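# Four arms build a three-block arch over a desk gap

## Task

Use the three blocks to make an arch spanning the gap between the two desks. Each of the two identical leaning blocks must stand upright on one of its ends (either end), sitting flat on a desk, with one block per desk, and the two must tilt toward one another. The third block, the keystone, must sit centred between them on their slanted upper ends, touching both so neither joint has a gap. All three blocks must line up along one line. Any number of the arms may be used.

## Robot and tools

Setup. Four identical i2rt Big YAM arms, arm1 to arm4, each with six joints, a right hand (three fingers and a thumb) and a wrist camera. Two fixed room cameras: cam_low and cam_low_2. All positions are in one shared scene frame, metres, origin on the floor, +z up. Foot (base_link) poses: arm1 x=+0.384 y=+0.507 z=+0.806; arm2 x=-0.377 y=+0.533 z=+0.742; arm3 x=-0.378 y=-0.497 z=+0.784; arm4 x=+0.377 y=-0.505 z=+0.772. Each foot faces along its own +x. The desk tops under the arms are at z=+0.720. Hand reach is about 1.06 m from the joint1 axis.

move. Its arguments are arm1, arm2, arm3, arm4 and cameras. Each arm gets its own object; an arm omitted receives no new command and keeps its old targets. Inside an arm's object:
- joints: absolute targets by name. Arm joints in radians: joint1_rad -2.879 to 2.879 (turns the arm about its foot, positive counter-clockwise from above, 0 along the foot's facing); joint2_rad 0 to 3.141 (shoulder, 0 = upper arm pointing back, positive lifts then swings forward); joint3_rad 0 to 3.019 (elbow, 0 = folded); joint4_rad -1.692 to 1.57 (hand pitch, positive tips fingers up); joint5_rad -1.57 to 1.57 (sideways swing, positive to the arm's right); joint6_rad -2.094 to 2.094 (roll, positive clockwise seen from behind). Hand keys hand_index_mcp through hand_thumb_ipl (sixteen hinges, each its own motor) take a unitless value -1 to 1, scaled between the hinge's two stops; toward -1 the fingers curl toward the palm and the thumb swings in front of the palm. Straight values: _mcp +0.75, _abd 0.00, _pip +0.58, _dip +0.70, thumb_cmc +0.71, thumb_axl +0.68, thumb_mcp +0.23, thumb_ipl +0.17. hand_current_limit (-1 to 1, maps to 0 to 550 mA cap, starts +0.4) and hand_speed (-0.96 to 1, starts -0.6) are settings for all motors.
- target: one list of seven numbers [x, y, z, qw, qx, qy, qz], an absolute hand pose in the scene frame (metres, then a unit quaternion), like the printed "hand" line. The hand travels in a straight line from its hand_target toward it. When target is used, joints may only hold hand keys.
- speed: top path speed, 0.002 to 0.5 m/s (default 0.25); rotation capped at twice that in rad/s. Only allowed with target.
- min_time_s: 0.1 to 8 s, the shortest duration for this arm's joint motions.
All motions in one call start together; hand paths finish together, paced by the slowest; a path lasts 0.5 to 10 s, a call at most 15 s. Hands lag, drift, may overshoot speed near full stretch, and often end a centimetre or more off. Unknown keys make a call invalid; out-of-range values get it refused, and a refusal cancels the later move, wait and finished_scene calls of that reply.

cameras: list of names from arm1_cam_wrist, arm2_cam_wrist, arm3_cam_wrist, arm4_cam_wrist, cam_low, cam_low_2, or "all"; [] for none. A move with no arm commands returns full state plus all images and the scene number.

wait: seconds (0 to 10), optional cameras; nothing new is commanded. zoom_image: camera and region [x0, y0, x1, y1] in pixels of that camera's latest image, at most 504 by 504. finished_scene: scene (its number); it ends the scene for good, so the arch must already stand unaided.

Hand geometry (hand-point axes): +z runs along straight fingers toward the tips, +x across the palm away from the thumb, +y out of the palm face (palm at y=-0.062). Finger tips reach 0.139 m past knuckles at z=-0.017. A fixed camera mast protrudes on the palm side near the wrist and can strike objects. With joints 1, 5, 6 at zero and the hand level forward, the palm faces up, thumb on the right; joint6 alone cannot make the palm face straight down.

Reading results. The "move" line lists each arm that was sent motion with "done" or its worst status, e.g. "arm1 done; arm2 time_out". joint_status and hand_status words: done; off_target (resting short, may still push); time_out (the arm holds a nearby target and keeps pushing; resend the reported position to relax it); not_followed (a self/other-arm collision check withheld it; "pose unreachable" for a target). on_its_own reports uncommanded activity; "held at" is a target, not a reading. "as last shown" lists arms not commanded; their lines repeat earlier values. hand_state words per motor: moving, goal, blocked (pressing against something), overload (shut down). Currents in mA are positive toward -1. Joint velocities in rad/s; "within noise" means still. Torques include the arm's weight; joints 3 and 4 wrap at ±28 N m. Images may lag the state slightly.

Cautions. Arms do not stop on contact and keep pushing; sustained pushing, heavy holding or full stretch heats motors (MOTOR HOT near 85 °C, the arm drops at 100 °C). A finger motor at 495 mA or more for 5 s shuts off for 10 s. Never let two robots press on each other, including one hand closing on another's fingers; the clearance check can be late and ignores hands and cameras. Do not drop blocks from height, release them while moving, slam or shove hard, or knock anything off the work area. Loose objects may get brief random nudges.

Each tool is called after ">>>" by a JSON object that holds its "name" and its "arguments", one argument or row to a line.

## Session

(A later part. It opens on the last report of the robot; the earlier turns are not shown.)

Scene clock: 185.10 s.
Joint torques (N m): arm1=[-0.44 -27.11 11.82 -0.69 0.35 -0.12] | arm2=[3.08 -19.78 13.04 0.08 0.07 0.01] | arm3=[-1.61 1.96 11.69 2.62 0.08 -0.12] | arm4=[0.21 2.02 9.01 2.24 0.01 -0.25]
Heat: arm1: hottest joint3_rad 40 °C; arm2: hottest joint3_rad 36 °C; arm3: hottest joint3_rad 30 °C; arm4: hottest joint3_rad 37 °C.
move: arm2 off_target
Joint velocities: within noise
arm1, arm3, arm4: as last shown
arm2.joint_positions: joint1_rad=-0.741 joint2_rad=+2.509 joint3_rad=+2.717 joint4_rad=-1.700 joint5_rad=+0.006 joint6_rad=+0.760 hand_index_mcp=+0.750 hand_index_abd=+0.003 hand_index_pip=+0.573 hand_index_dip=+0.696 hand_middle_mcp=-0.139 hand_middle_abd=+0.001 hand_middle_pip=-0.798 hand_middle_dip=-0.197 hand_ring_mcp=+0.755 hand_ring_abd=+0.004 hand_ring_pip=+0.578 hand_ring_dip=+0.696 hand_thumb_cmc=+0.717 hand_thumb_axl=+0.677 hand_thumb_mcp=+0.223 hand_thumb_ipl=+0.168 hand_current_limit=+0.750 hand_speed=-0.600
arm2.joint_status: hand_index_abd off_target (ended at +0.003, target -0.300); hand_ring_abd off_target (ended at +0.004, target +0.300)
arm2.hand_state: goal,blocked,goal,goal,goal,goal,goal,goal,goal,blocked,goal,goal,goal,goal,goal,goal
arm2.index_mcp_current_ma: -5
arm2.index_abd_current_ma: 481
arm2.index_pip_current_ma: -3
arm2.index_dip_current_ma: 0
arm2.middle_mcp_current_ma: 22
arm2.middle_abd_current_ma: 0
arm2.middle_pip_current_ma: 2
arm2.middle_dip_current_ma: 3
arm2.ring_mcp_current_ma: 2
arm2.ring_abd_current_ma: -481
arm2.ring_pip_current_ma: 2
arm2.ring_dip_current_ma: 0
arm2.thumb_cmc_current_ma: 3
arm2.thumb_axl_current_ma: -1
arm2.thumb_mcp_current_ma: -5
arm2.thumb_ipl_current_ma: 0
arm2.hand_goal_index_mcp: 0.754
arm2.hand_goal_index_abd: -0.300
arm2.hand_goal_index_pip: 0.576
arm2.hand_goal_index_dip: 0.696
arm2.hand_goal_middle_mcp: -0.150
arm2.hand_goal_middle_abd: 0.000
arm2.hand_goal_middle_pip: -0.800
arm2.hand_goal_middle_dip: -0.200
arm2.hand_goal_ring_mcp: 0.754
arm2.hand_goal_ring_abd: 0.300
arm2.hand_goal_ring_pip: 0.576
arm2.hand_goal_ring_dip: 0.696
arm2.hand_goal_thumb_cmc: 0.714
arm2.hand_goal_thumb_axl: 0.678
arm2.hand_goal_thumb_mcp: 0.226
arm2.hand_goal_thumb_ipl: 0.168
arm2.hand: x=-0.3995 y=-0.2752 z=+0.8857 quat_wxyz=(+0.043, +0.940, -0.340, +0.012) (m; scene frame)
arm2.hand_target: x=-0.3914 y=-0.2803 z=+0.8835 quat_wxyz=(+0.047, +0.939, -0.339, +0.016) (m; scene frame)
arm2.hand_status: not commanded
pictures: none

>>> {"name": "move", "arguments": {
  "arm2": {"joints": {"hand_index_abd": 0.13, "hand_ring_abd": -0.13}}
}}

>>> {"name": "move", "arguments": {
  "arm2": {"target": [-0.3895, -0.2815, 0.98, 0, 0.9367, -0.3502, 0], "speed": 0.15}
}}

>>> {"name": "move", "arguments": {
  "arm2": {"target": [-0.3895, -0.2825, 0.894, 0, 0.9367, -0.3502, 0], "speed": 0.08}
}}

>>> {"name": "move", "arguments": {
  "arm2": {"joints": {"hand_index_abd": -0.3, "hand_ring_abd": 0.3}},
  "cameras": ["cam_low","cam_low_2"]
}}

>>> {"name": "zoom_image", "arguments": {
  "camera": "cam_low",
  "region": [490, 260, 620, 390]
}}

>>> {"name": "zoom_image", "arguments": {
  "camera": "cam_low_2",
  "region": [280, 260, 400, 360]
}}

Scene clock: 191.83 s.
Joint torques (N m): arm1=[-0.21 -27.28 11.81 -0.68 0.35 -0.11] | arm2=[3.02 -19.78 13.05 0.08 0.07 0.01] | arm3=[-1.67 1.96 11.69 2.63 0.08 -0.13] | arm4=[0.32 1.96 8.95 2.25 0.01 -0.22]
Heat: arm1: hottest joint3_rad 40 °C; arm2: hottest joint3_rad 35 °C; arm3: hottest joint3_rad 30 °C; arm4: hottest joint3_rad 37 °C.
move: arm2 done
Joint velocities: within noise
arm1, arm3, arm4: as last shown
arm2.joint_positions: joint1_rad=-0.740 joint2_rad=+2.509 joint3_rad=+2.717 joint4_rad=-1.700 joint5_rad=+0.006 joint6_rad=+0.760 hand_index_mcp=+0.750 hand_index_abd=+0.126 hand_index_pip=+0.573 hand_index_dip=+0.696 hand_middle_mcp=-0.139 hand_middle_abd=+0.001 hand_middle_pip=-0.798 hand_middle_dip=-0.197 hand_ring_mcp=+0.755 hand_ring_abd=-0.126 hand_ring_pip=+0.578 hand_ring_dip=+0.696 hand_thumb_cmc=+0.717 hand_thumb_axl=+0.677 hand_thumb_mcp=+0.223 hand_thumb_ipl=+0.168 hand_current_limit=+0.750 hand_speed=-0.600
arm2.joint_status: all done
arm2.hand_state: goal,goal,goal,goal,goal,goal,goal,goal,goal,goal,goal,goal,goal,goal,goal,goal
arm2.index_mcp_current_ma: -5
arm2.index_abd_current_ma: -4
arm2.index_pip_current_ma: -3
arm2.index_dip_current_ma: 0
arm2.middle_mcp_current_ma: 22
arm2.middle_abd_current_ma: 0
arm2.middle_pip_current_ma: 2
arm2.middle_dip_current_ma: 3
arm2.ring_mcp_current_ma: 2
arm2.ring_abd_current_ma: 5
arm2.ring_pip_current_ma: 2
arm2.ring_dip_current_ma: 0
arm2.thumb_cmc_current_ma: 3
arm2.thumb_axl_current_ma: -1
arm2.thumb_mcp_current_ma: -5
arm2.thumb_ipl_current_ma: 0
arm2.hand_goal_index_mcp: 0.754
arm2.hand_goal_index_abd: 0.130
arm2.hand_goal_index_pip: 0.576
arm2.hand_goal_index_dip: 0.696
arm2.hand_goal_middle_mcp: -0.150
arm2.hand_goal_middle_abd: 0.000
arm2.hand_goal_middle_pip: -0.800
arm2.hand_goal_middle_dip: -0.200
arm2.hand_goal_ring_mcp: 0.754
arm2.hand_goal_ring_abd: -0.130
arm2.hand_goal_ring_pip: 0.576
arm2.hand_goal_ring_dip: 0.696
arm2.hand_goal_thumb_cmc: 0.714
arm2.hand_goal_thumb_axl: 0.678
arm2.hand_goal_thumb_mcp: 0.226
arm2.hand_goal_thumb_ipl: 0.168
arm2.hand: x=-0.3991 y=-0.2752 z=+0.8857 quat_wxyz=(+0.043, +0.940, -0.339, +0.013) (m; scene frame)
arm2.hand_target: x=-0.3916 y=-0.2803 z=+0.8835 quat_wxyz=(+0.047, +0.939, -0.339, +0.016) (m; scene frame)
arm2.hand_status: not commanded
pictures: none

Scene clock: 193.27 s.
Joint torques (N m): arm1=[-0.26 -27.22 11.82 -0.68 0.36 -0.12] | arm2=[3.08 -22.12 13.85 0.28 0.25 -0.24] | arm3=[-1.61 1.96 11.69 2.61 0.08 -0.13] | arm4=[0.09 1.61 8.99 2.22 0 -0.22]
Heat: arm1: hottest joint3_rad 40 °C; arm2: hottest joint3_rad 35 °C; arm3: hottest joint3_rad 30 °C; arm4: hottest joint3_rad 37 °C.
move: arm2 off_target
Joint velocities: within noise
arm1.joint_positions: joint1_rad=+1.182 joint2_rad=+2.590 joint3_rad=+2.878 joint4_rad=-1.668 joint5_rad=+0.015 joint6_rad=+1.928 hand_index_mcp=+0.752 hand_index_abd=-0.064 hand_index_pip=+0.576 hand_index_dip=+0.696 hand_middle_mcp=-0.145 hand_middle_abd=+0.001 hand_middle_pip=-0.798 hand_middle_dip=-0.197 hand_ring_mcp=+0.753 hand_ring_abd=+0.053 hand_ring_pip=+0.577 hand_ring_dip=+0.696 hand_thumb_cmc=-0.567 hand_thumb_axl=+0.677 hand_thumb_mcp=+0.224 hand_thumb_ipl=+0.168 hand_current_limit=+0.750 hand_speed=-0.600
arm1.joint_status: not commanded
arm1.hand_state: goal,blocked,goal,goal,goal,goal,goal,goal,goal,blocked,goal,goal,goal,goal,goal,goal
arm1.index_mcp_current_ma: -1
arm1.index_abd_current_ma: 481
arm1.index_pip_current_ma: 0
arm1.index_dip_current_ma: 0
arm1.middle_mcp_current_ma: 4
arm1.middle_abd_current_ma: 0
arm1.middle_pip_current_ma: 1
arm1.middle_dip_current_ma: 2
arm1.ring_mcp_current_ma: 0
arm1.ring_abd_current_ma: -481
arm1.ring_pip_current_ma: 0
arm1.ring_dip_current_ma: 0
arm1.thumb_cmc_current_ma: 2
arm1.thumb_axl_current_ma: 0
arm1.thumb_mcp_current_ma: -2
arm1.thumb_ipl_current_ma: 0
arm1.hand_goal_index_mcp: 0.754
arm1.hand_goal_index_abd: -0.300
arm1.hand_goal_index_pip: 0.576
arm1.hand_goal_index_dip: 0.696
arm1.hand_goal_middle_mcp: -0.150
arm1.hand_goal_middle_abd: 0.000
arm1.hand_goal_middle_pip: -0.800
arm1.hand_goal_middle_dip: -0.200
arm1.hand_goal_ring_mcp: 0.754
arm1.hand_goal_ring_abd: 0.300
arm1.hand_goal_ring_pip: 0.576
arm1.hand_goal_ring_dip: 0.696
arm1.hand_goal_thumb_cmc: -0.570
arm1.hand_goal_thumb_axl: 0.678
arm1.hand_goal_thumb_mcp: 0.226
arm1.hand_goal_thumb_ipl: 0.168
arm1.hand: x=+0.5760 y=-0.2148 z=+0.9331 quat_wxyz=(+0.047, +0.705, -0.703, +0.083) (m; scene frame)
arm1.hand_target: x=+0.5818 y=-0.2162 z=+0.9787 quat_wxyz=(+0.063, +0.707, -0.695, +0.116) (m; scene frame)
arm1.hand_status: not commanded
arm2.joint_positions: joint1_rad=-0.738 joint2_rad=+2.443 joint3_rad=+2.733 joint4_rad=-1.700 joint5_rad=+0.015 joint6_rad=+0.758 hand_index_mcp=+0.751 hand_index_abd=+0.126 hand_index_pip=+0.573 hand_index_dip=+0.696 hand_middle_mcp=-0.139 hand_middle_abd=+0.001 hand_middle_pip=-0.798 hand_middle_dip=-0.197 hand_ring_mcp=+0.755 hand_ring_abd=-0.126 hand_ring_pip=+0.578 hand_ring_dip=+0.696 hand_thumb_cmc=+0.717 hand_thumb_axl=+0.677 hand_thumb_mcp=+0.223 hand_thumb_ipl=+0.168 hand_current_limit=+0.750 hand_speed=-0.600
arm2.joint_status: not commanded
arm2.hand_state: goal,goal,goal,goal,goal,goal,goal,goal,goal,goal,goal,goal,goal,goal,goal,goal
arm2.index_mcp_current_ma: -4
arm2.index_abd_current_ma: -4
arm2.index_pip_current_ma: -3
arm2.index_dip_current_ma: 0
arm2.middle_mcp_current_ma: 22
arm2.middle_abd_current_ma: 0
arm2.middle_pip_current_ma: 2
arm2.middle_dip_current_ma: 3
arm2.ring_mcp_current_ma: 2
arm2.ring_abd_current_ma: 5
arm2.ring_pip_current_ma: 2
arm2.ring_dip_current_ma: 0
arm2.thumb_cmc_current_ma: 3
arm2.thumb_axl_current_ma: -1
arm2.thumb_mcp_current_ma: -5
arm2.thumb_ipl_current_ma: 0
arm2.hand_goal_index_mcp: 0.754
arm2.hand_goal_index_abd: 0.130
arm2.hand_goal_index_pip: 0.576
arm2.hand_goal_index_dip: 0.696
arm2.hand_goal_middle_mcp: -0.150
arm2.hand_goal_middle_abd: 0.000
arm2.hand_goal_middle_pip: -0.800
arm2.hand_goal_middle_dip: -0.200
arm2.hand_goal_ring_mcp: 0.754
arm2.hand_goal_ring_abd: -0.130
arm2.hand_goal_ring_pip: 0.576
arm2.hand_goal_ring_dip: 0.696
arm2.hand_goal_thumb_cmc: 0.714
arm2.hand_goal_thumb_axl: 0.678
arm2.hand_goal_thumb_mcp: 0.226
arm2.hand_goal_thumb_ipl: 0.168
arm2.hand: x=-0.3987 y=-0.2749 z=+0.9453 quat_wxyz=(+0.082, +0.938, -0.337, +0.025) (m; scene frame)
arm2.hand_target: x=-0.3899 y=-0.2790 z=+0.9795 quat_wxyz=(+0.110, +0.939, -0.325, +0.036) (m; scene frame)
arm2.hand_status: off_target (0.037 m and 9.9 deg from the pose sent, 0.095 m and 5.3 deg at the start; a joint's target at an end of its range on 42 of 43 steps)
arm3, arm4: as last shown
pictures: none

Scene clock: 195.37 s.
Joint torques (N m): arm1=[-0.32 -27.16 11.75 -0.65 0.35 -0.13] | arm2=[3.08 -19.49 12.23 0.12 0.07 0.01] | arm3=[-1.67 1.96 11.7 2.62 0.08 -0.13] | arm4=[0.21 1.9 9.02 2.14 0.01 -0.21]
Heat: arm1: hottest joint3_rad 40 °C; arm2: hottest joint3_rad 35 °C; arm3: hottest joint3_rad 30 °C; arm4: hottest joint3_rad 37 °C.
move: arm2 off_target
Joint velocities: within noise
arm1, arm4: as last shown
arm2.joint_positions: joint1_rad=-0.738 joint2_rad=+2.499 joint3_rad=+2.733 joint4_rad=-1.700 joint5_rad=+0.007 joint6_rad=+0.758 hand_index_mcp=+0.751 hand_index_abd=+0.126 hand_index_pip=+0.573 hand_index_dip=+0.696 hand_middle_mcp=-0.139 hand_middle_abd=+0.001 hand_middle_pip=-0.798 hand_middle_dip=-0.197 hand_ring_mcp=+0.755 hand_ring_abd=-0.126 hand_ring_pip=+0.578 hand_ring_dip=+0.696 hand_thumb_cmc=+0.717 hand_thumb_axl=+0.677 hand_thumb_mcp=+0.223 hand_thumb_ipl=+0.168 hand_current_limit=+0.750 hand_speed=-0.600
arm2.joint_status: not commanded
arm2.hand_state: goal,goal,goal,goal,goal,goal,goal,goal,goal,goal,goal,goal,goal,goal,goal,goal
arm2.index_mcp_current_ma: -4
arm2.index_abd_current_ma: -4
arm2.index_pip_current_ma: -3
arm2.index_dip_current_ma: 0
arm2.middle_mcp_current_ma: 22
arm2.middle_abd_current_ma: 0
arm2.middle_pip_current_ma: 2
arm2.middle_dip_current_ma: 3
arm2.ring_mcp_current_ma: 2
arm2.ring_abd_current_ma: 5
arm2.ring_pip_current_ma: 2
arm2.ring_dip_current_ma: 0
arm2.thumb_cmc_current_ma: 3
arm2.thumb_axl_current_ma: -1
arm2.thumb_mcp_current_ma: -5
arm2.thumb_ipl_current_ma: 0
arm2.hand_goal_index_mcp: 0.754
arm2.hand_goal_index_abd: 0.130
arm2.hand_goal_index_pip: 0.576
arm2.hand_goal_index_dip: 0.696
arm2.hand_goal_middle_mcp: -0.150
arm2.hand_goal_middle_abd: 0.000
arm2.hand_goal_middle_pip: -0.800
arm2.hand_goal_middle_dip: -0.200
arm2.hand_goal_ring_mcp: 0.754
arm2.hand_goal_ring_abd: -0.130
arm2.hand_goal_ring_pip: 0.576
arm2.hand_goal_ring_dip: 0.696
arm2.hand_goal_thumb_cmc: 0.714
arm2.hand_goal_thumb_axl: 0.678
arm2.hand_goal_thumb_mcp: 0.226
arm2.hand_goal_thumb_ipl: 0.168
arm2.hand: x=-0.3972 y=-0.2777 z=+0.9013 quat_wxyz=(+0.055, +0.940, -0.337, +0.017) (m; scene frame)
arm2.hand_target: x=-0.3894 y=-0.2813 z=+0.8935 quat_wxyz=(+0.055, +0.940, -0.337, +0.018) (m; scene frame)
arm2.hand_status: off_target (0.012 m and 6.8 deg from the pose sent, 0.053 m and 9.9 deg at the start; a joint's target at an end of its range on 61 of 63 steps)
arm3.joint_positions: joint1_rad=-0.486 joint2_rad=+0.616 joint3_rad=+1.393 joint4_rad=-1.200 joint5_rad=-0.022 joint6_rad=+1.102 hand_index_mcp=+0.755 hand_index_abd=+0.001 hand_index_pip=+0.577 hand_index_dip=+0.696 hand_middle_mcp=+0.755 hand_middle_abd=+0.001 hand_middle_pip=+0.577 hand_middle_dip=+0.696 hand_ring_mcp=+0.755 hand_ring_abd=+0.001 hand_ring_pip=+0.577 hand_ring_dip=+0.696 hand_thumb_cmc=+0.715 hand_thumb_axl=+0.677 hand_thumb_mcp=+0.226 hand_thumb_ipl=+0.168 hand_current_limit=+0.400 hand_speed=-0.600
arm3.joint_status: not commanded
arm3.hand_state: goal,goal,goal,goal,goal,goal,goal,goal,goal,goal,goal,goal,goal,goal,goal,goal
arm3.index_mcp_current_ma: 0
arm3.index_abd_current_ma: 0
arm3.index_pip_current_ma: 0
arm3.index_dip_current_ma: 0
arm3.middle_mcp_current_ma: 0
arm3.middle_abd_current_ma: 0
arm3.middle_pip_current_ma: 0
arm3.middle_dip_current_ma: 0
arm3.ring_mcp_current_ma: 0
arm3.ring_abd_current_ma: 0
arm3.ring_pip_current_ma: 0
arm3.ring_dip_current_ma: 0
arm3.thumb_cmc_current_ma: 0
arm3.thumb_axl_current_ma: 0
arm3.thumb_mcp_current_ma: 0
arm3.thumb_ipl_current_ma: 0
arm3.hand_goal_index_mcp: 0.754
arm3.hand_goal_index_abd: 0.000
arm3.hand_goal_index_pip: 0.576
arm3.hand_goal_index_dip: 0.696
arm3.hand_goal_middle_mcp: 0.754
arm3.hand_goal_middle_abd: 0.000
arm3.hand_goal_middle_pip: 0.576
arm3.hand_goal_middle_dip: 0.696
arm3.hand_goal_ring_mcp: 0.754
arm3.hand_goal_ring_abd: 0.000
arm3.hand_goal_ring_pip: 0.576
arm3.hand_goal_ring_dip: 0.696
arm3.hand_goal_thumb_cmc: 0.714
arm3.hand_goal_thumb_axl: 0.678
arm3.hand_goal_thumb_mcp: 0.226
arm3.hand_goal_thumb_ipl: 0.168
arm3.hand: x=-0.1076 y=-0.4854 z=+1.3707 quat_wxyz=(+0.023, +0.767, +0.340, +0.543) (m; scene frame)
arm3.hand_target: x=-0.1111 y=-0.4866 z=+1.3818 quat_wxyz=(+0.024, +0.761, +0.337, +0.553) (m; scene frame)
arm3.hand_status: not commanded
pictures: none

Scene clock: 196.17 s.
Joint torques (N m): arm1=[-0.21 -27.28 11.82 -0.59 0.35 -0.11] | arm2=[3.08 -19.66 12.21 0.23 0.09 0.01] | arm3=[-1.67 1.96 11.69 2.61 0.08 -0.13] | arm4=[0.21 1.79 9.01 2.18 0.02 -0.24]
Heat: arm1: hottest joint3_rad 40 °C; arm2: hottest joint3_rad 35 °C; arm3: hottest joint3_rad 30 °C; arm4: hottest joint3_rad 37 °C.
move: arm2 off_target
Joint velocities: within noise
arm1, arm3: as last shown
arm2.joint_positions: joint1_rad=-0.738 joint2_rad=+2.499 joint3_rad=+2.733 joint4_rad=-1.703 joint5_rad=+0.007 joint6_rad=+0.758 hand_index_mcp=+0.751 hand_index_abd=-0.047 hand_index_pip=+0.574 hand_index_dip=+0.696 hand_middle_mcp=-0.139 hand_middle_abd=+0.001 hand_middle_pip=-0.798 hand_middle_dip=-0.197 hand_ring_mcp=+0.755 hand_ring_abd=+0.079 hand_ring_pip=+0.578 hand_ring_dip=+0.696 hand_thumb_cmc=+0.717 hand_thumb_axl=+0.677 hand_thumb_mcp=+0.223 hand_thumb_ipl=+0.168 hand_current_limit=+0.750 hand_speed=-0.600
arm2.joint_status: hand_index_abd off_target (ended at -0.047, target -0.300); hand_ring_abd off_target (ended at +0.079, target +0.300)
arm2.hand_state: goal,blocked,goal,goal,goal,goal,goal,goal,goal,blocked,goal,goal,goal,goal,goal,goal
arm2.index_mcp_current_ma: -3
arm2.index_abd_current_ma: 481
arm2.index_pip_current_ma: -3
arm2.index_dip_current_ma: 0
arm2.middle_mcp_current_ma: 22
arm2.middle_abd_current_ma: 0
arm2.middle_pip_current_ma: 2
arm2.middle_dip_current_ma: 3
arm2.ring_mcp_current_ma: 1
arm2.ring_abd_current_ma: -481
arm2.ring_pip_current_ma: 2
arm2.ring_dip_current_ma: 0
arm2.thumb_cmc_current_ma: 3
arm2.thumb_axl_current_ma: -1
arm2.thumb_mcp_current_ma: -5
arm2.thumb_ipl_current_ma: 0
arm2.hand_goal_index_mcp: 0.754
arm2.hand_goal_index_abd: -0.300
arm2.hand_goal_index_pip: 0.576
arm2.hand_goal_index_dip: 0.696
arm2.hand_goal_middle_mcp: -0.150
arm2.hand_goal_middle_abd: 0.000
arm2.hand_goal_middle_pip: -0.800
arm2.hand_goal_middle_dip: -0.200
arm2.hand_goal_ring_mcp: 0.754
arm2.hand_goal_ring_abd: 0.300
arm2.hand_goal_ring_pip: 0.576
arm2.hand_goal_ring_dip: 0.696
arm2.hand_goal_thumb_cmc: 0.714
arm2.hand_goal_thumb_axl: 0.678
arm2.hand_goal_thumb_mcp: 0.226
arm2.hand_goal_thumb_ipl: 0.168
arm2.hand: x=-0.3972 y=-0.2771 z=+0.9005 quat_wxyz=(+0.054, +0.940, -0.337, +0.017) (m; scene frame)
arm2.hand_target: x=-0.3894 y=-0.2813 z=+0.8934 quat_wxyz=(+0.055, +0.940, -0.337, +0.018) (m; scene frame)
arm2.hand_status: not commanded
arm4.joint_positions: joint1_rad=+0.490 joint2_rad=+0.567 joint3_rad=+1.350 joint4_rad=-1.191 joint5_rad=-0.033 joint6_rad=+1.120 hand_index_mcp=+0.755 hand_index_abd=+0.131 hand_index_pip=+0.577 hand_index_dip=+0.696 hand_middle_mcp=-0.141 hand_middle_abd=+0.001 hand_middle_pip=-0.798 hand_middle_dip=-0.198 hand_ring_mcp=+0.755 hand_ring_abd=-0.119 hand_ring_pip=+0.577 hand_ring_dip=+0.696 hand_thumb_cmc=+0.715 hand_thumb_axl=+0.677 hand_thumb_mcp=+0.226 hand_thumb_ipl=+0.168 hand_current_limit=+0.750 hand_speed=-0.600
arm4.joint_status: not commanded
arm4.hand_state: goal,goal,goal,goal,goal,goal,goal,goal,goal,goal,goal,goal,goal,goal,goal,goal
arm4.index_mcp_current_ma: 2
arm4.index_abd_current_ma: 0
arm4.index_pip_current_ma: 1
arm4.index_dip_current_ma: 0
arm4.middle_mcp_current_ma: 21
arm4.middle_abd_current_ma: 1
arm4.middle_pip_current_ma: 3
arm4.middle_dip_current_ma: 4
arm4.ring_mcp_current_ma: 2
arm4.ring_abd_current_ma: 19
arm4.ring_pip_current_ma: 1
arm4.ring_dip_current_ma: 0
arm4.thumb_cmc_current_ma: 1
arm4.thumb_axl_current_ma: -1
arm4.thumb_mcp_current_ma: 0
arm4.thumb_ipl_current_ma: 0
arm4.hand_goal_index_mcp: 0.754
arm4.hand_goal_index_abd: 0.130
arm4.hand_goal_index_pip: 0.576
arm4.hand_goal_index_dip: 0.696
arm4.hand_goal_middle_mcp: -0.150
arm4.hand_goal_middle_abd: 0.000
arm4.hand_goal_middle_pip: -0.800
arm4.hand_goal_middle_dip: -0.200
arm4.hand_goal_ring_mcp: 0.754
arm4.hand_goal_ring_abd: -0.130
arm4.hand_goal_ring_pip: 0.576
arm4.hand_goal_ring_dip: 0.696
arm4.hand_goal_thumb_cmc: 0.714
arm4.hand_goal_thumb_axl: 0.678
arm4.hand_goal_thumb_mcp: 0.226
arm4.hand_goal_thumb_ipl: 0.168
arm4.hand: x=+0.1694 y=-0.3415 z=+1.3461 quat_wxyz=(-0.509, -0.052, +0.836, +0.196) (m; scene frame)
arm4.hand_target: x=+0.1718 y=-0.3448 z=+1.3597 quat_wxyz=(-0.522, -0.056, +0.828, +0.199) (m; scene frame)
arm4.hand_status: not commanded
pictures: cam_low, cam_low_2

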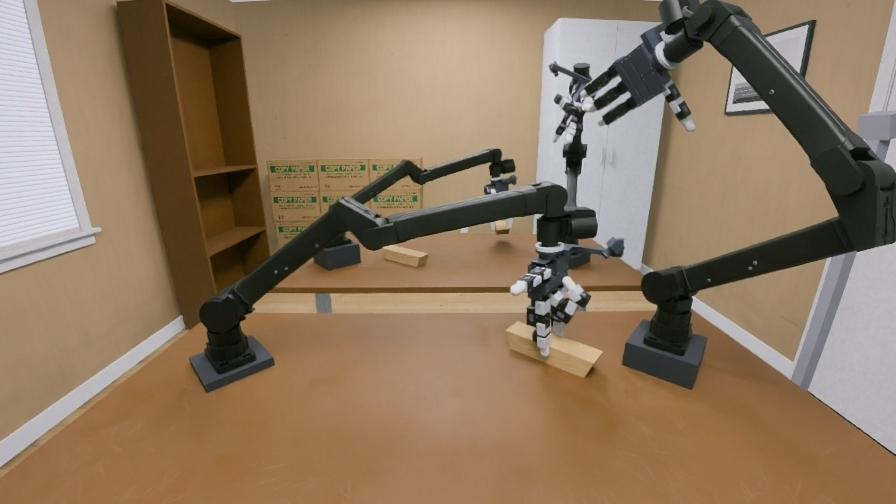

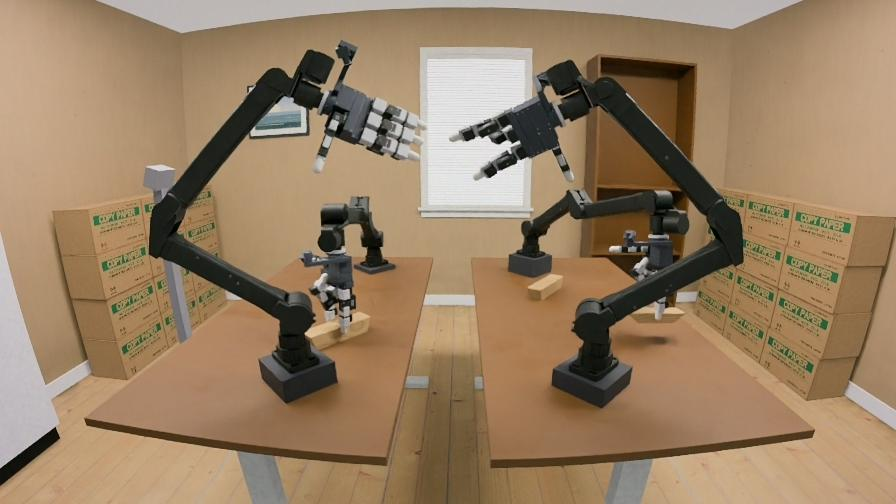

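Scaled by 3.877 from the camera's 896x504 image, which has a finer 1280x720 frame.

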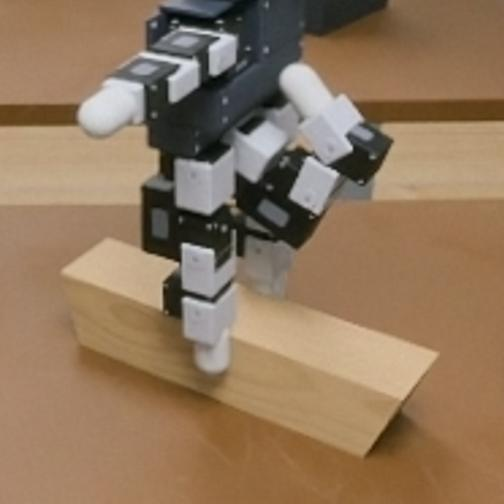

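Scaled by 4.200 from the camera's 896x504 image, which has a finer 1280x720 frame.

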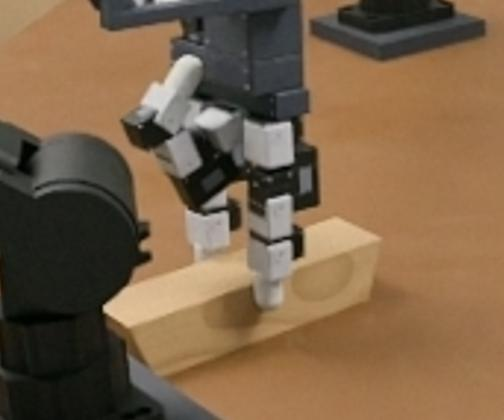

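>>> {"name": "move", "arguments": {
  "arm2": {"target": [-0.3895, -0.2813, 0.98, 0, 0.9367, -0.3502, 0], "speed": 0.08},
  "cameras": ["cam_low","cam_low_2"]
}}

>>> {"name": "zoom_image", "arguments": {
  "camera": "cam_low",
  "region": [490, 240, 620, 370]
}}

>>> {"name": "zoom_image", "arguments": {
  "camera": "cam_low_2",
  "region": [280, 260, 400, 360]
}}

Scene clock: 200.60 s.
Joint torques (N m): arm1=[-0.21 -27.16 11.81 -0.69 0.36 -0.13] | arm2=[3.08 -26.81 12.74 0.2 0.32 -0.21] | arm3=[-1.67 1.96 11.69 2.62 0.07 -0.13] | arm4=[0.44 2.02 8.92 2.21 -0.01 -0.23]
Heat: arm1: hottest joint3_rad 40 °C; arm2: hottest joint3_rad 35 °C; arm3: hottest joint3_rad 30 °C; arm4: hottest joint3_rad 37 °C.
move: arm2 off_target
Joint velocities: within noise
arm1, arm3, arm4: as last shown
arm2.joint_positions: joint1_rad=-0.738 joint2_rad=+2.496 joint3_rad=+2.733 joint4_rad=-1.703 joint5_rad=+0.012 joint6_rad=+0.758 hand_index_mcp=+0.753 hand_index_abd=-0.047 hand_index_pip=+0.574 hand_index_dip=+0.696 hand_middle_mcp=-0.139 hand_middle_abd=+0.001 hand_middle_pip=-0.798 hand_middle_dip=-0.197 hand_ring_mcp=+0.755 hand_ring_abd=+0.079 hand_ring_pip=+0.578 hand_ring_dip=+0.696 hand_thumb_cmc=+0.717 hand_thumb_axl=+0.677 hand_thumb_mcp=+0.223 hand_thumb_ipl=+0.168 hand_current_limit=+0.750 hand_speed=-0.600
arm2.joint_status: not commanded
arm2.hand_state: goal,blocked,goal,goal,goal,goal,goal,goal,goal,blocked,goal,goal,goal,goal,goal,goal
arm2.index_mcp_current_ma: -1
arm2.index_abd_current_ma: 481
arm2.index_pip_current_ma: -2
arm2.index_dip_current_ma: 0
arm2.middle_mcp_current_ma: 22
arm2.middle_abd_current_ma: 0
arm2.middle_pip_current_ma: 2
arm2.middle_dip_current_ma: 3
arm2.ring_mcp_current_ma: 1
arm2.ring_abd_current_ma: -481
arm2.ring_pip_current_ma: 2
arm2.ring_dip_current_ma: 0
arm2.thumb_cmc_current_ma: 3
arm2.thumb_axl_current_ma: -1
arm2.thumb_mcp_current_ma: -5
arm2.thumb_ipl_current_ma: 0
arm2.hand_goal_index_mcp: 0.754
arm2.hand_goal_index_abd: -0.300
arm2.hand_goal_index_pip: 0.576
arm2.hand_goal_index_dip: 0.696
arm2.hand_goal_middle_mcp: -0.150
arm2.hand_goal_middle_abd: 0.000
arm2.hand_goal_middle_pip: -0.800
arm2.hand_goal_middle_dip: -0.200
arm2.hand_goal_ring_mcp: 0.754
arm2.hand_goal_ring_abd: 0.300
arm2.hand_goal_ring_pip: 0.576
arm2.hand_goal_ring_dip: 0.696
arm2.hand_goal_thumb_cmc: 0.714
arm2.hand_goal_thumb_axl: 0.678
arm2.hand_goal_thumb_mcp: 0.226
arm2.hand_goal_thumb_ipl: 0.168
arm2.hand: x=-0.3980 y=-0.2771 z=+0.9032 quat_wxyz=(+0.056, +0.940, -0.337, +0.015) (m; scene frame)
arm2.hand_target: x=-0.3899 y=-0.2771 z=+0.9778 quat_wxyz=(+0.106, +0.939, -0.326, +0.035) (m; scene frame)
arm2.hand_status: off_target (0.077 m and 6.8 deg from the pose sent, 0.080 m and 6.6 deg at the start; a joint's target at an end of its range on 48 of 48 steps)
pictures: cam_low, cam_low_2

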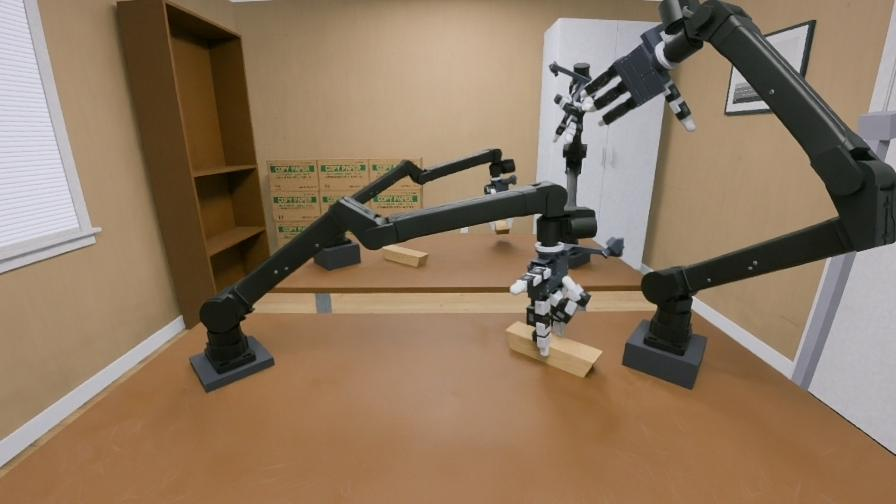

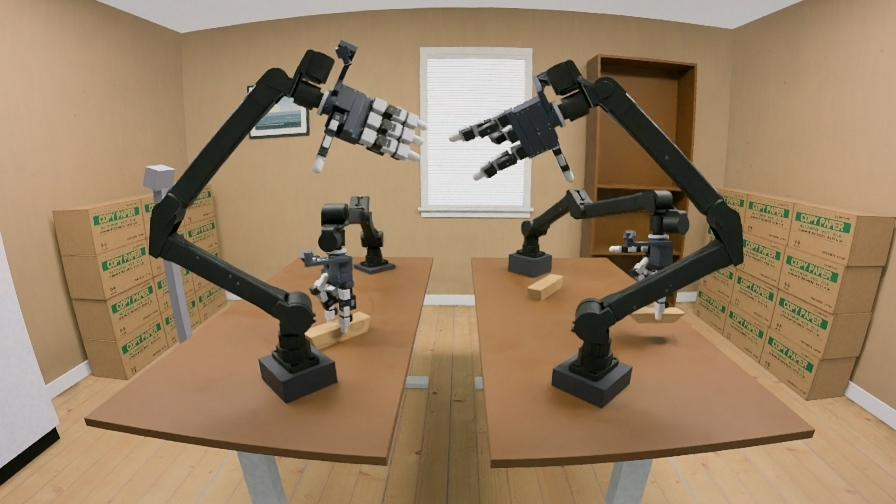

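Scaled by 3.877 from the camera's 896x504 image, which has a finer 1280x720 frame.

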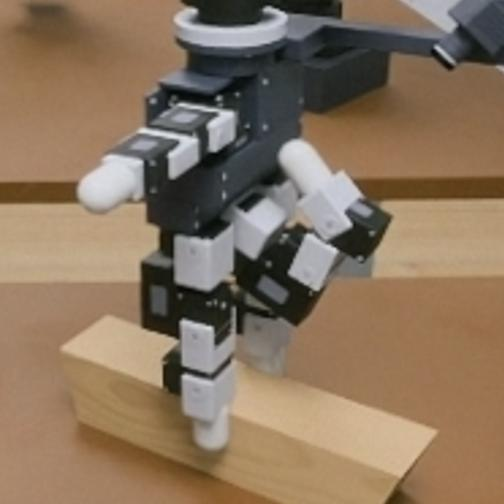

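Scaled by 4.200 from the camera's 896x504 image, which has a finer 1280x720 frame.

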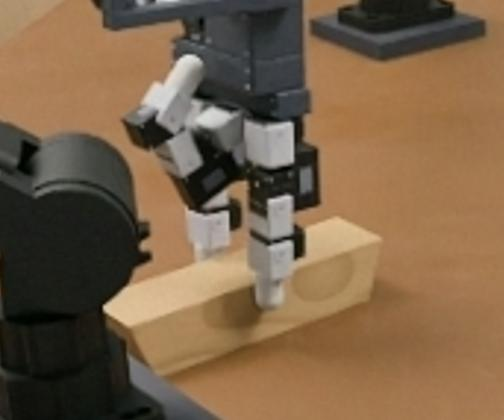

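>>> {"name": "move", "arguments": {
  "arm2": {"target": [-0.3895, -0.2813, 1.05, 0, 0.9367, -0.3502, 0], "speed": 0.08},
  "cameras": ["cam_low","cam_low_2"]
}}

>>> {"name": "zoom_image", "arguments": {
  "camera": "cam_low",
  "region": [490, 230, 620, 360]
}}

>>> {"name": "zoom_image", "arguments": {
  "camera": "cam_low_2",
  "region": [280, 240, 400, 340]
}}

Scene clock: 204.27 s.
Joint torques (N m): arm1=[-0.09 -27.46 11.85 -0.66 0.34 -0.12] | arm2=[3.31 -26.17 16.54 0.36 0.34 -0.25] | arm3=[-1.73 1.96 11.69 2.62 0.08 -0.13] | arm4=[0.26 1.96 8.95 2.22 0.01 -0.24]
Heat: arm1: hottest joint3_rad 40 °C; arm2: hottest joint3_rad 35 °C; arm3: hottest joint3_rad 30 °C; arm4: hottest joint3_rad 37 °C.
move: arm2 off_target
Joint velocities: within noise
arm1, arm3, arm4: as last shown
arm2.joint_positions: joint1_rad=-0.738 joint2_rad=+2.433 joint3_rad=+2.733 joint4_rad=-1.703 joint5_rad=+0.023 joint6_rad=+0.735 hand_index_mcp=+0.757 hand_index_abd=-0.047 hand_index_pip=+0.576 hand_index_dip=+0.696 hand_middle_mcp=-0.139 hand_middle_abd=+0.001 hand_middle_pip=-0.798 hand_middle_dip=-0.197 hand_ring_mcp=+0.759 hand_ring_abd=+0.079 hand_ring_pip=+0.578 hand_ring_dip=+0.696 hand_thumb_cmc=+0.717 hand_thumb_axl=+0.677 hand_thumb_mcp=+0.223 hand_thumb_ipl=+0.168 hand_current_limit=+0.750 hand_speed=-0.600
arm2.joint_status: not commanded
arm2.hand_state: goal,blocked,goal,goal,goal,goal,goal,goal,goal,blocked,goal,goal,goal,goal,goal,goal
arm2.index_mcp_current_ma: 3
arm2.index_abd_current_ma: 481
arm2.index_pip_current_ma: 0
arm2.index_dip_current_ma: 0
arm2.middle_mcp_current_ma: 22
arm2.middle_abd_current_ma: 0
arm2.middle_pip_current_ma: 2
arm2.middle_dip_current_ma: 3
arm2.ring_mcp_current_ma: 7
arm2.ring_abd_current_ma: -481
arm2.ring_pip_current_ma: 2
arm2.ring_dip_current_ma: 0
arm2.thumb_cmc_current_ma: 3
arm2.thumb_axl_current_ma: -1
arm2.thumb_mcp_current_ma: -5
arm2.thumb_ipl_current_ma: 0
arm2.hand_goal_index_mcp: 0.754
arm2.hand_goal_index_abd: -0.300
arm2.hand_goal_index_pip: 0.576
arm2.hand_goal_index_dip: 0.696
arm2.hand_goal_middle_mcp: -0.150
arm2.hand_goal_middle_abd: 0.000
arm2.hand_goal_middle_pip: -0.800
arm2.hand_goal_middle_dip: -0.200
arm2.hand_goal_ring_mcp: 0.754
arm2.hand_goal_ring_abd: 0.300
arm2.hand_goal_ring_pip: 0.576
arm2.hand_goal_ring_dip: 0.696
arm2.hand_goal_thumb_cmc: 0.714
arm2.hand_goal_thumb_axl: 0.678
arm2.hand_goal_thumb_mcp: 0.226
arm2.hand_goal_thumb_ipl: 0.168
arm2.hand: x=-0.3988 y=-0.2751 z=+0.9544 quat_wxyz=(+0.088, +0.941, -0.327, +0.022) (m; scene frame)
arm2.hand_target: x=-0.3903 y=-0.2732 z=+1.0471 quat_wxyz=(+0.156, +0.936, -0.313, +0.048) (m; scene frame)
arm2.hand_status: off_target (0.096 m and 10.7 deg from the pose sent, 0.147 m and 6.8 deg at the start; pose on its path clipped on 10 of 59 steps; a joint's target at an end of its range on 58 of 59 steps)
pictures: cam_low, cam_low_2

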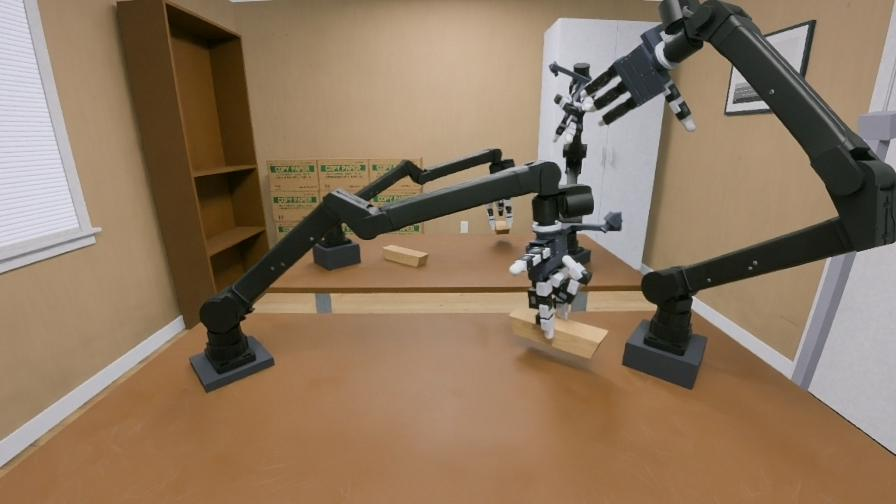

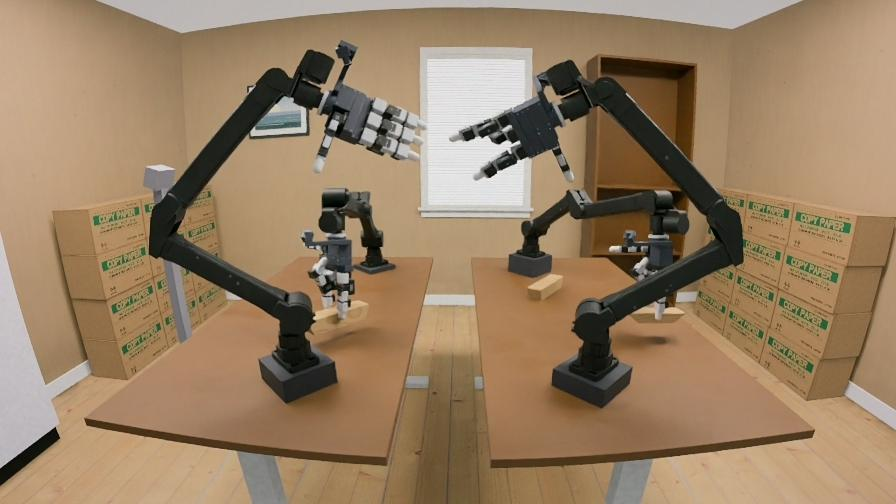

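Scaled by 3.877 from the camera's 896x504 image, which has a finer 1280x720 frame.

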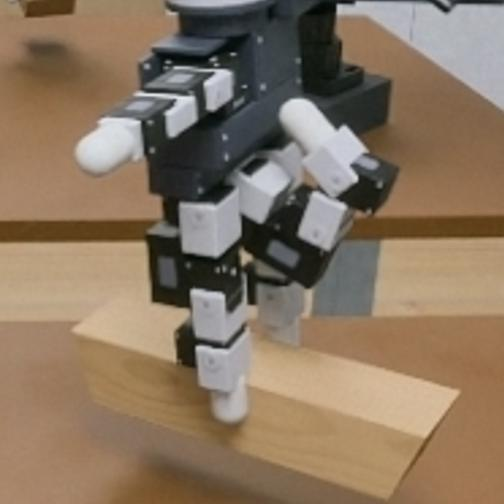

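Scaled by 4.200 from the camera's 896x504 image, which has a finer 1280x720 frame.

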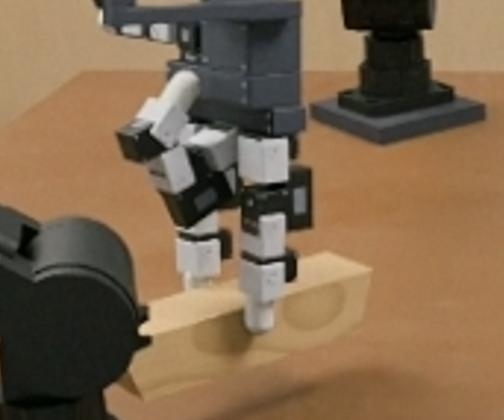

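>>> {"name": "move", "arguments": {
  "arm2": {"target": [-0.34, -0.12, 1.12, 0, 0.7071, -0.7071, 0], "speed": 0.15},
  "cameras": ["cam_low","cam_low_2"]
}}

Scene clock: 213.57 s.
Joint torques (N m): arm1=[-0.26 -27.22 11.75 -0.69 0.35 -0.14] | arm2=[2.84 -23 9.8 0.47 0.21 0.03] | arm3=[-1.67 1.96 11.69 2.61 0.07 -0.13] | arm4=[0.38 2.02 8.95 2.19 0 -0.24]
Heat: arm1: hottest joint3_rad 40 °C; arm2: hottest joint3_rad 35 °C; arm3: hottest joint3_rad 30 °C; arm4: hottest joint3_rad 37 °C.
move: arm2 off_target
Joint velocities: within noise
arm1, arm3, arm4: as last shown
arm2.joint_positions: joint1_rad=-0.620 joint2_rad=+2.128 joint3_rad=+2.533 joint4_rad=-1.702 joint5_rad=+0.055 joint6_rad=+1.667 hand_index_mcp=+0.758 hand_index_abd=-0.047 hand_index_pip=+0.578 hand_index_dip=+0.696 hand_middle_mcp=-0.139 hand_middle_abd=+0.001 hand_middle_pip=-0.798 hand_middle_dip=-0.197 hand_ring_mcp=+0.760 hand_ring_abd=+0.080 hand_ring_pip=+0.579 hand_ring_dip=+0.697 hand_thumb_cmc=+0.717 hand_thumb_axl=+0.677 hand_thumb_mcp=+0.223 hand_thumb_ipl=+0.168 hand_current_limit=+0.750 hand_speed=-0.600
arm2.joint_status: not commanded
arm2.hand_state: goal,blocked,goal,goal,goal,goal,goal,goal,goal,blocked,goal,goal,goal,goal,goal,goal
arm2.index_mcp_current_ma: 5
arm2.index_abd_current_ma: 481
arm2.index_pip_current_ma: 3
arm2.index_dip_current_ma: 0
arm2.middle_mcp_current_ma: 22
arm2.middle_abd_current_ma: 0
arm2.middle_pip_current_ma: 2
arm2.middle_dip_current_ma: 3
arm2.ring_mcp_current_ma: 10
arm2.ring_abd_current_ma: -481
arm2.ring_pip_current_ma: 4
arm2.ring_dip_current_ma: 1
arm2.thumb_cmc_current_ma: 3
arm2.thumb_axl_current_ma: -1
arm2.thumb_mcp_current_ma: -5
arm2.thumb_ipl_current_ma: 0
arm2.hand_goal_index_mcp: 0.754
arm2.hand_goal_index_abd: -0.300
arm2.hand_goal_index_pip: 0.576
arm2.hand_goal_index_dip: 0.696
arm2.hand_goal_middle_mcp: -0.150
arm2.hand_goal_middle_abd: 0.000
arm2.hand_goal_middle_pip: -0.800
arm2.hand_goal_middle_dip: -0.200
arm2.hand_goal_ring_mcp: 0.754
arm2.hand_goal_ring_abd: 0.300
arm2.hand_goal_ring_pip: 0.576
arm2.hand_goal_ring_dip: 0.696
arm2.hand_goal_thumb_cmc: 0.714
arm2.hand_goal_thumb_axl: 0.678
arm2.hand_goal_thumb_mcp: 0.226
arm2.hand_goal_thumb_ipl: 0.168
arm2.hand: x=-0.3426 y=-0.1359 z=+1.0732 quat_wxyz=(+0.109, +0.728, -0.670, +0.094) (m; scene frame)
arm2.hand_target: x=-0.3406 y=-0.1198 z=+1.1180 quat_wxyz=(+0.129, +0.721, -0.669, +0.124) (m; scene frame)
arm2.hand_status: off_target (0.050 m and 17.3 deg from the pose sent, 0.234 m and 52.7 deg at the start; a joint's target at an end of its range on 123 of 128 steps)
pictures: cam_low, cam_low_2

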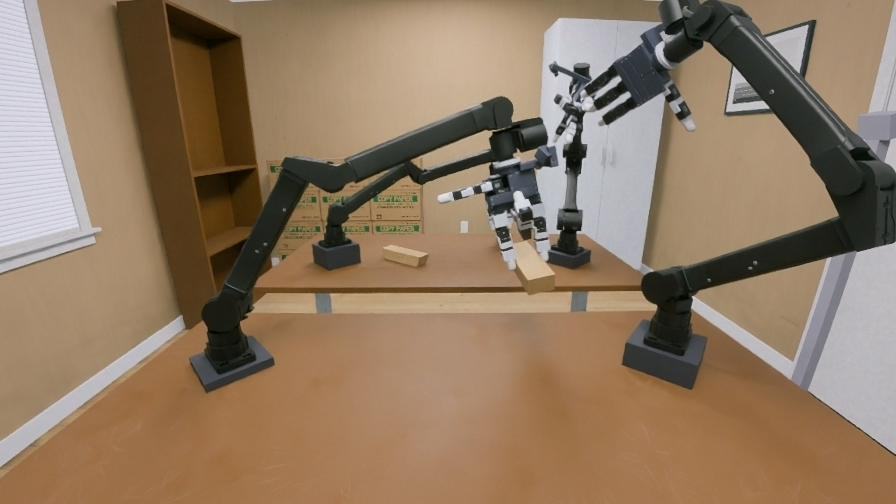

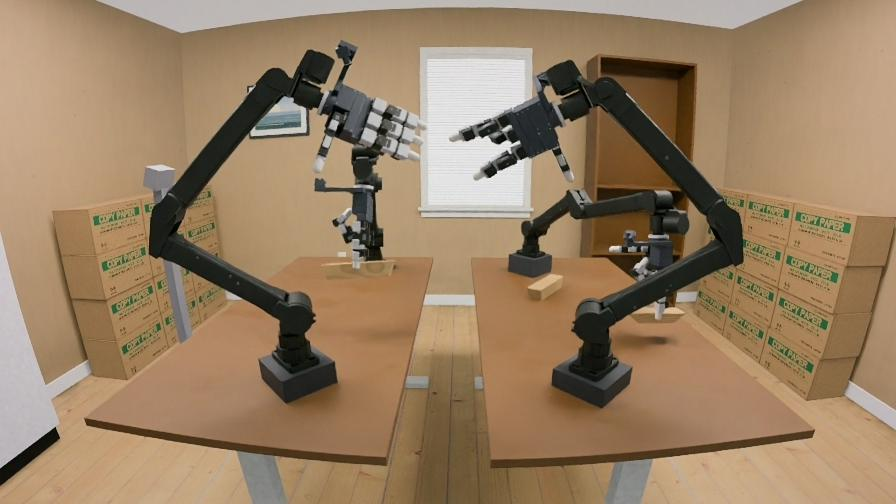

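>>> {"name": "move", "arguments": {
  "arm2": {"target": [-0.33, -0.03, 1.06, 0.2706, -0.6533, 0.6533, -0.2706], "speed": 0.2},
  "cameras": ["cam_low","cam_low_2"]
}}

Scene clock: 218.47 s.
Joint torques (N m): arm1=[-0.03 -27.11 11.84 -0.64 0.34 -0.11] | arm2=[1.61 -20.37 9.62 -0.06 -1.82 -0.14] | arm3=[-1.67 2.02 11.67 2.59 0.08 -0.12] | arm4=[0.38 2.08 8.99 2.28 0.03 -0.23]
Heat: arm1: hottest joint3_rad 40 °C; arm2: hottest joint3_rad 35 °C; arm3: hottest joint3_rad 30 °C; arm4: hottest joint3_rad 38 °C.
move: arm2 off_target
Joint velocities: within noise
arm1, arm3, arm4: as last shown
arm2.joint_positions: joint1_rad=-0.828 joint2_rad=+1.911 joint3_rad=+2.093 joint4_rad=-1.702 joint5_rad=-0.761 joint6_rad=+1.641 hand_index_mcp=+0.710 hand_index_abd=-0.047 hand_index_pip=+0.553 hand_index_dip=+0.688 hand_middle_mcp=-0.139 hand_middle_abd=+0.001 hand_middle_pip=-0.798 hand_middle_dip=-0.197 hand_ring_mcp=+0.724 hand_ring_abd=+0.080 hand_ring_pip=+0.563 hand_ring_dip=+0.691 hand_thumb_cmc=+0.710 hand_thumb_axl=+0.677 hand_thumb_mcp=+0.223 hand_thumb_ipl=+0.168 hand_current_limit=+0.750 hand_speed=-0.600
arm2.joint_status: not commanded
arm2.hand_state: blocked,blocked,blocked,goal,goal,goal,goal,goal,blocked,blocked,goal,goal,goal,goal,goal,goal
arm2.index_mcp_current_ma: -127
arm2.index_abd_current_ma: 481
arm2.index_pip_current_ma: -51
arm2.index_dip_current_ma: -14
arm2.middle_mcp_current_ma: 22
arm2.middle_abd_current_ma: 0
arm2.middle_pip_current_ma: 2
arm2.middle_dip_current_ma: 3
arm2.ring_mcp_current_ma: -76
arm2.ring_abd_current_ma: -481
arm2.ring_pip_current_ma: -25
arm2.ring_dip_current_ma: -7
arm2.thumb_cmc_current_ma: -5
arm2.thumb_axl_current_ma: -1
arm2.thumb_mcp_current_ma: -5
arm2.thumb_ipl_current_ma: 0
arm2.hand_goal_index_mcp: 0.754
arm2.hand_goal_index_abd: -0.300
arm2.hand_goal_index_pip: 0.576
arm2.hand_goal_index_dip: 0.696
arm2.hand_goal_middle_mcp: -0.150
arm2.hand_goal_middle_abd: 0.000
arm2.hand_goal_middle_pip: -0.800
arm2.hand_goal_middle_dip: -0.200
arm2.hand_goal_ring_mcp: 0.754
arm2.hand_goal_ring_abd: 0.300
arm2.hand_goal_ring_pip: 0.576
arm2.hand_goal_ring_dip: 0.696
arm2.hand_goal_thumb_cmc: 0.714
arm2.hand_goal_thumb_axl: 0.678
arm2.hand_goal_thumb_mcp: 0.226
arm2.hand_goal_thumb_ipl: 0.168
arm2.hand: x=-0.3290 y=-0.0376 z=+1.0230 quat_wxyz=(-0.248, +0.634, -0.679, +0.275) (m; scene frame)
arm2.hand_target: x=-0.3296 y=-0.0293 z=+1.0585 quat_wxyz=(-0.232, +0.642, -0.665, +0.304) (m; scene frame)
arm2.hand_status: off_target (0.038 m and 4.5 deg from the pose sent, 0.107 m and 49.1 deg at the start; a joint's target at an end of its range on 84 of 86 steps)
pictures: cam_low, cam_low_2

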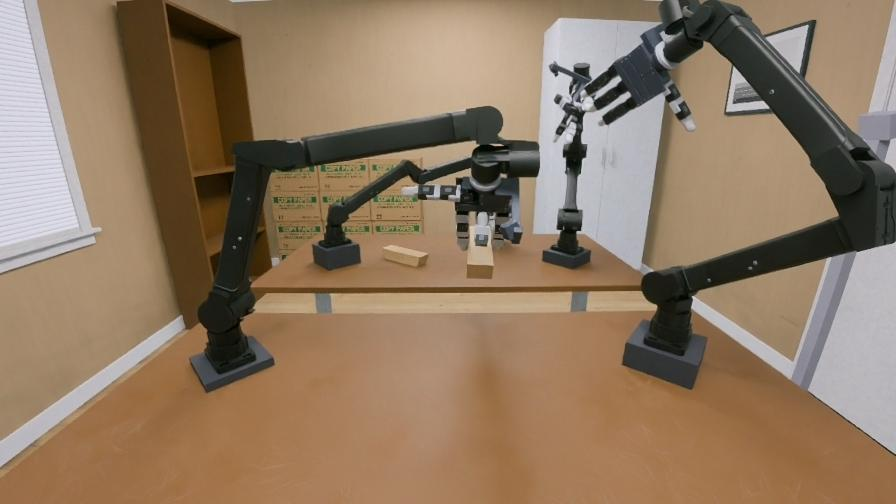

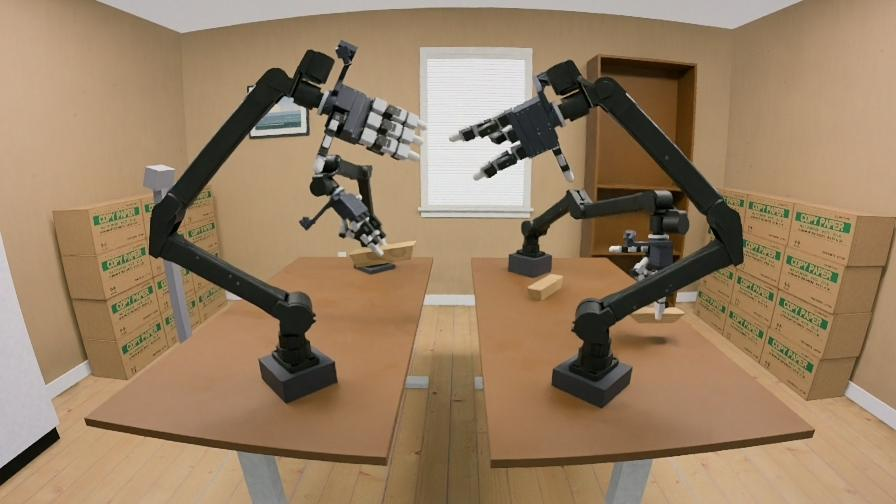

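>>> {"name": "zoom_image", "arguments": {
  "camera": "cam_low_2",
  "region": [290, 160, 440, 285]
}}

>>> {"name": "zoom_image", "arguments": {
  "camera": "cam_low",
  "region": [400, 160, 560, 300]
}}

Scaled by 3.360 from the camera's 896x504 image, which has a finer 1280x720 frame.

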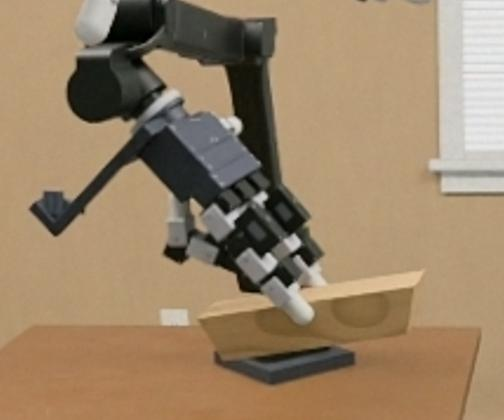

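Scaled by 3.150 from the camera's 896x504 image, which has a finer 1280x720 frame.

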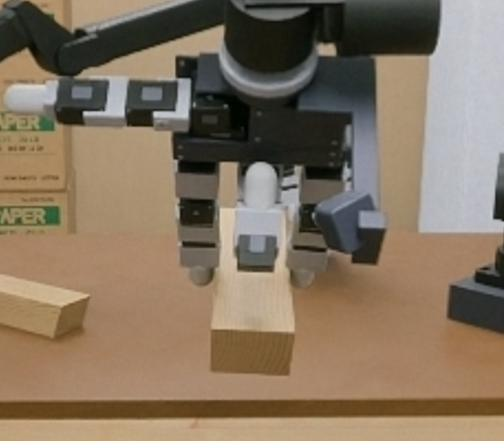

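>>> {"name": "move", "arguments": {
  "arm2": {"target": [-0.375, 0.0, 0.97, 0.2008, -0.678, 0.678, -0.2008], "speed": 0.15},
  "cameras": ["cam_low","cam_low_2"]
}}

>>> {"name": "zoom_image", "arguments": {
  "camera": "cam_low_2",
  "region": [290, 180, 440, 305]
}}

Scene clock: 232.93 s.
Joint torques (N m): arm1=[-0.15 -27.22 11.78 -0.66 0.35 -0.13] | arm2=[1.67 -18.37 9.48 -0.09 -1.21 -0.15] | arm3=[-1.67 1.96 11.69 2.61 0.08 -0.13] | arm4=[0.03 1.96 8.99 2.24 0.01 -0.25]
Heat: arm1: hottest joint3_rad 40 °C; arm2: hottest joint2_rad 35 °C; arm3: hottest joint3_rad 30 °C; arm4: hottest joint3_rad 38 °C.
move: arm2 off_target
Joint velocities: within noise
arm1, arm3, arm4: as last shown
arm2.joint_positions: joint1_rad=-0.838 joint2_rad=+1.870 joint3_rad=+1.830 joint4_rad=-1.629 joint5_rad=-0.566 joint6_rad=+1.535 hand_index_mcp=+0.710 hand_index_abd=-0.048 hand_index_pip=+0.553 hand_index_dip=+0.688 hand_middle_mcp=-0.139 hand_middle_abd=+0.001 hand_middle_pip=-0.798 hand_middle_dip=-0.197 hand_ring_mcp=+0.724 hand_ring_abd=+0.080 hand_ring_pip=+0.562 hand_ring_dip=+0.691 hand_thumb_cmc=+0.710 hand_thumb_axl=+0.677 hand_thumb_mcp=+0.223 hand_thumb_ipl=+0.168 hand_current_limit=+0.750 hand_speed=-0.600
arm2.joint_status: not commanded
arm2.hand_state: blocked,blocked,blocked,goal,goal,goal,goal,goal,blocked,blocked,goal,goal,goal,goal,goal,goal
arm2.index_mcp_current_ma: -128
arm2.index_abd_current_ma: 481
arm2.index_pip_current_ma: -51
arm2.index_dip_current_ma: -14
arm2.middle_mcp_current_ma: 22
arm2.middle_abd_current_ma: 0
arm2.middle_pip_current_ma: 2
arm2.middle_dip_current_ma: 3
arm2.ring_mcp_current_ma: -77
arm2.ring_abd_current_ma: -481
arm2.ring_pip_current_ma: -25
arm2.ring_dip_current_ma: -7
arm2.thumb_cmc_current_ma: -5
arm2.thumb_axl_current_ma: -1
arm2.thumb_mcp_current_ma: -5
arm2.thumb_ipl_current_ma: 0
arm2.hand_goal_index_mcp: 0.754
arm2.hand_goal_index_abd: -0.300
arm2.hand_goal_index_pip: 0.576
arm2.hand_goal_index_dip: 0.696
arm2.hand_goal_middle_mcp: -0.150
arm2.hand_goal_middle_abd: 0.000
arm2.hand_goal_middle_pip: -0.800
arm2.hand_goal_middle_dip: -0.200
arm2.hand_goal_ring_mcp: 0.754
arm2.hand_goal_ring_abd: 0.300
arm2.hand_goal_ring_pip: 0.576
arm2.hand_goal_ring_dip: 0.696
arm2.hand_goal_thumb_cmc: 0.714
arm2.hand_goal_thumb_axl: 0.678
arm2.hand_goal_thumb_mcp: 0.226
arm2.hand_goal_thumb_ipl: 0.168
arm2.hand: x=-0.3727 y=+0.0002 z=+0.9414 quat_wxyz=(-0.219, +0.672, -0.686, +0.174) (m; scene frame)
arm2.hand_target: x=-0.3748 y=+0.0006 z=+0.9695 quat_wxyz=(-0.201, +0.678, -0.678, +0.200) (m; scene frame)
arm2.hand_status: off_target (0.029 m and 4.0 deg from the pose sent, 0.080 m and 11.2 deg at the start)
pictures: cam_low, cam_low_2

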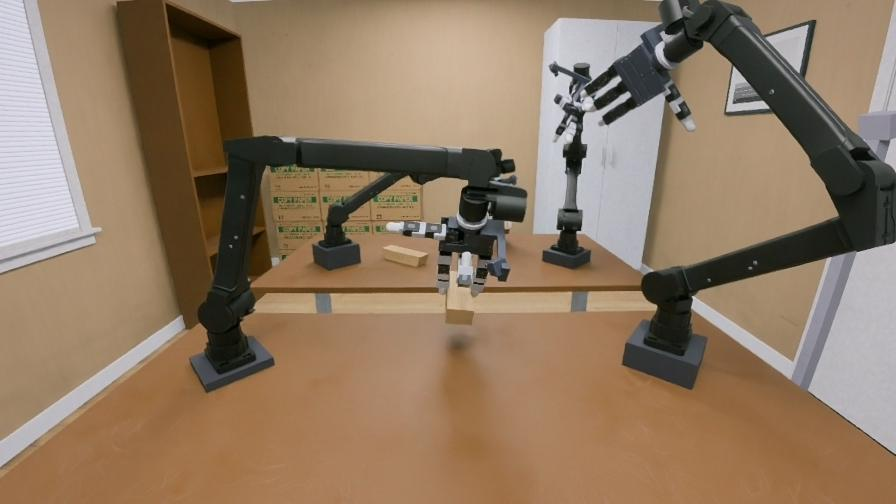

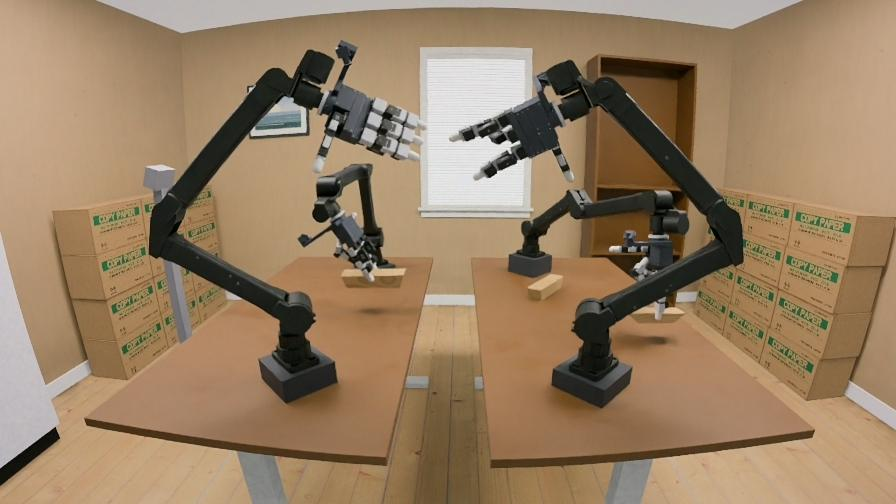

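Scaled by 3.360 from the camera's 896x504 image, which has a finer 1280x720 frame.

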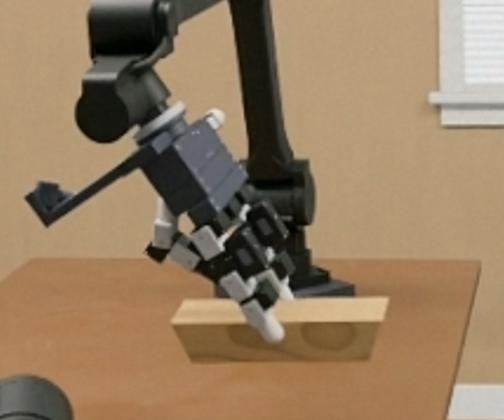

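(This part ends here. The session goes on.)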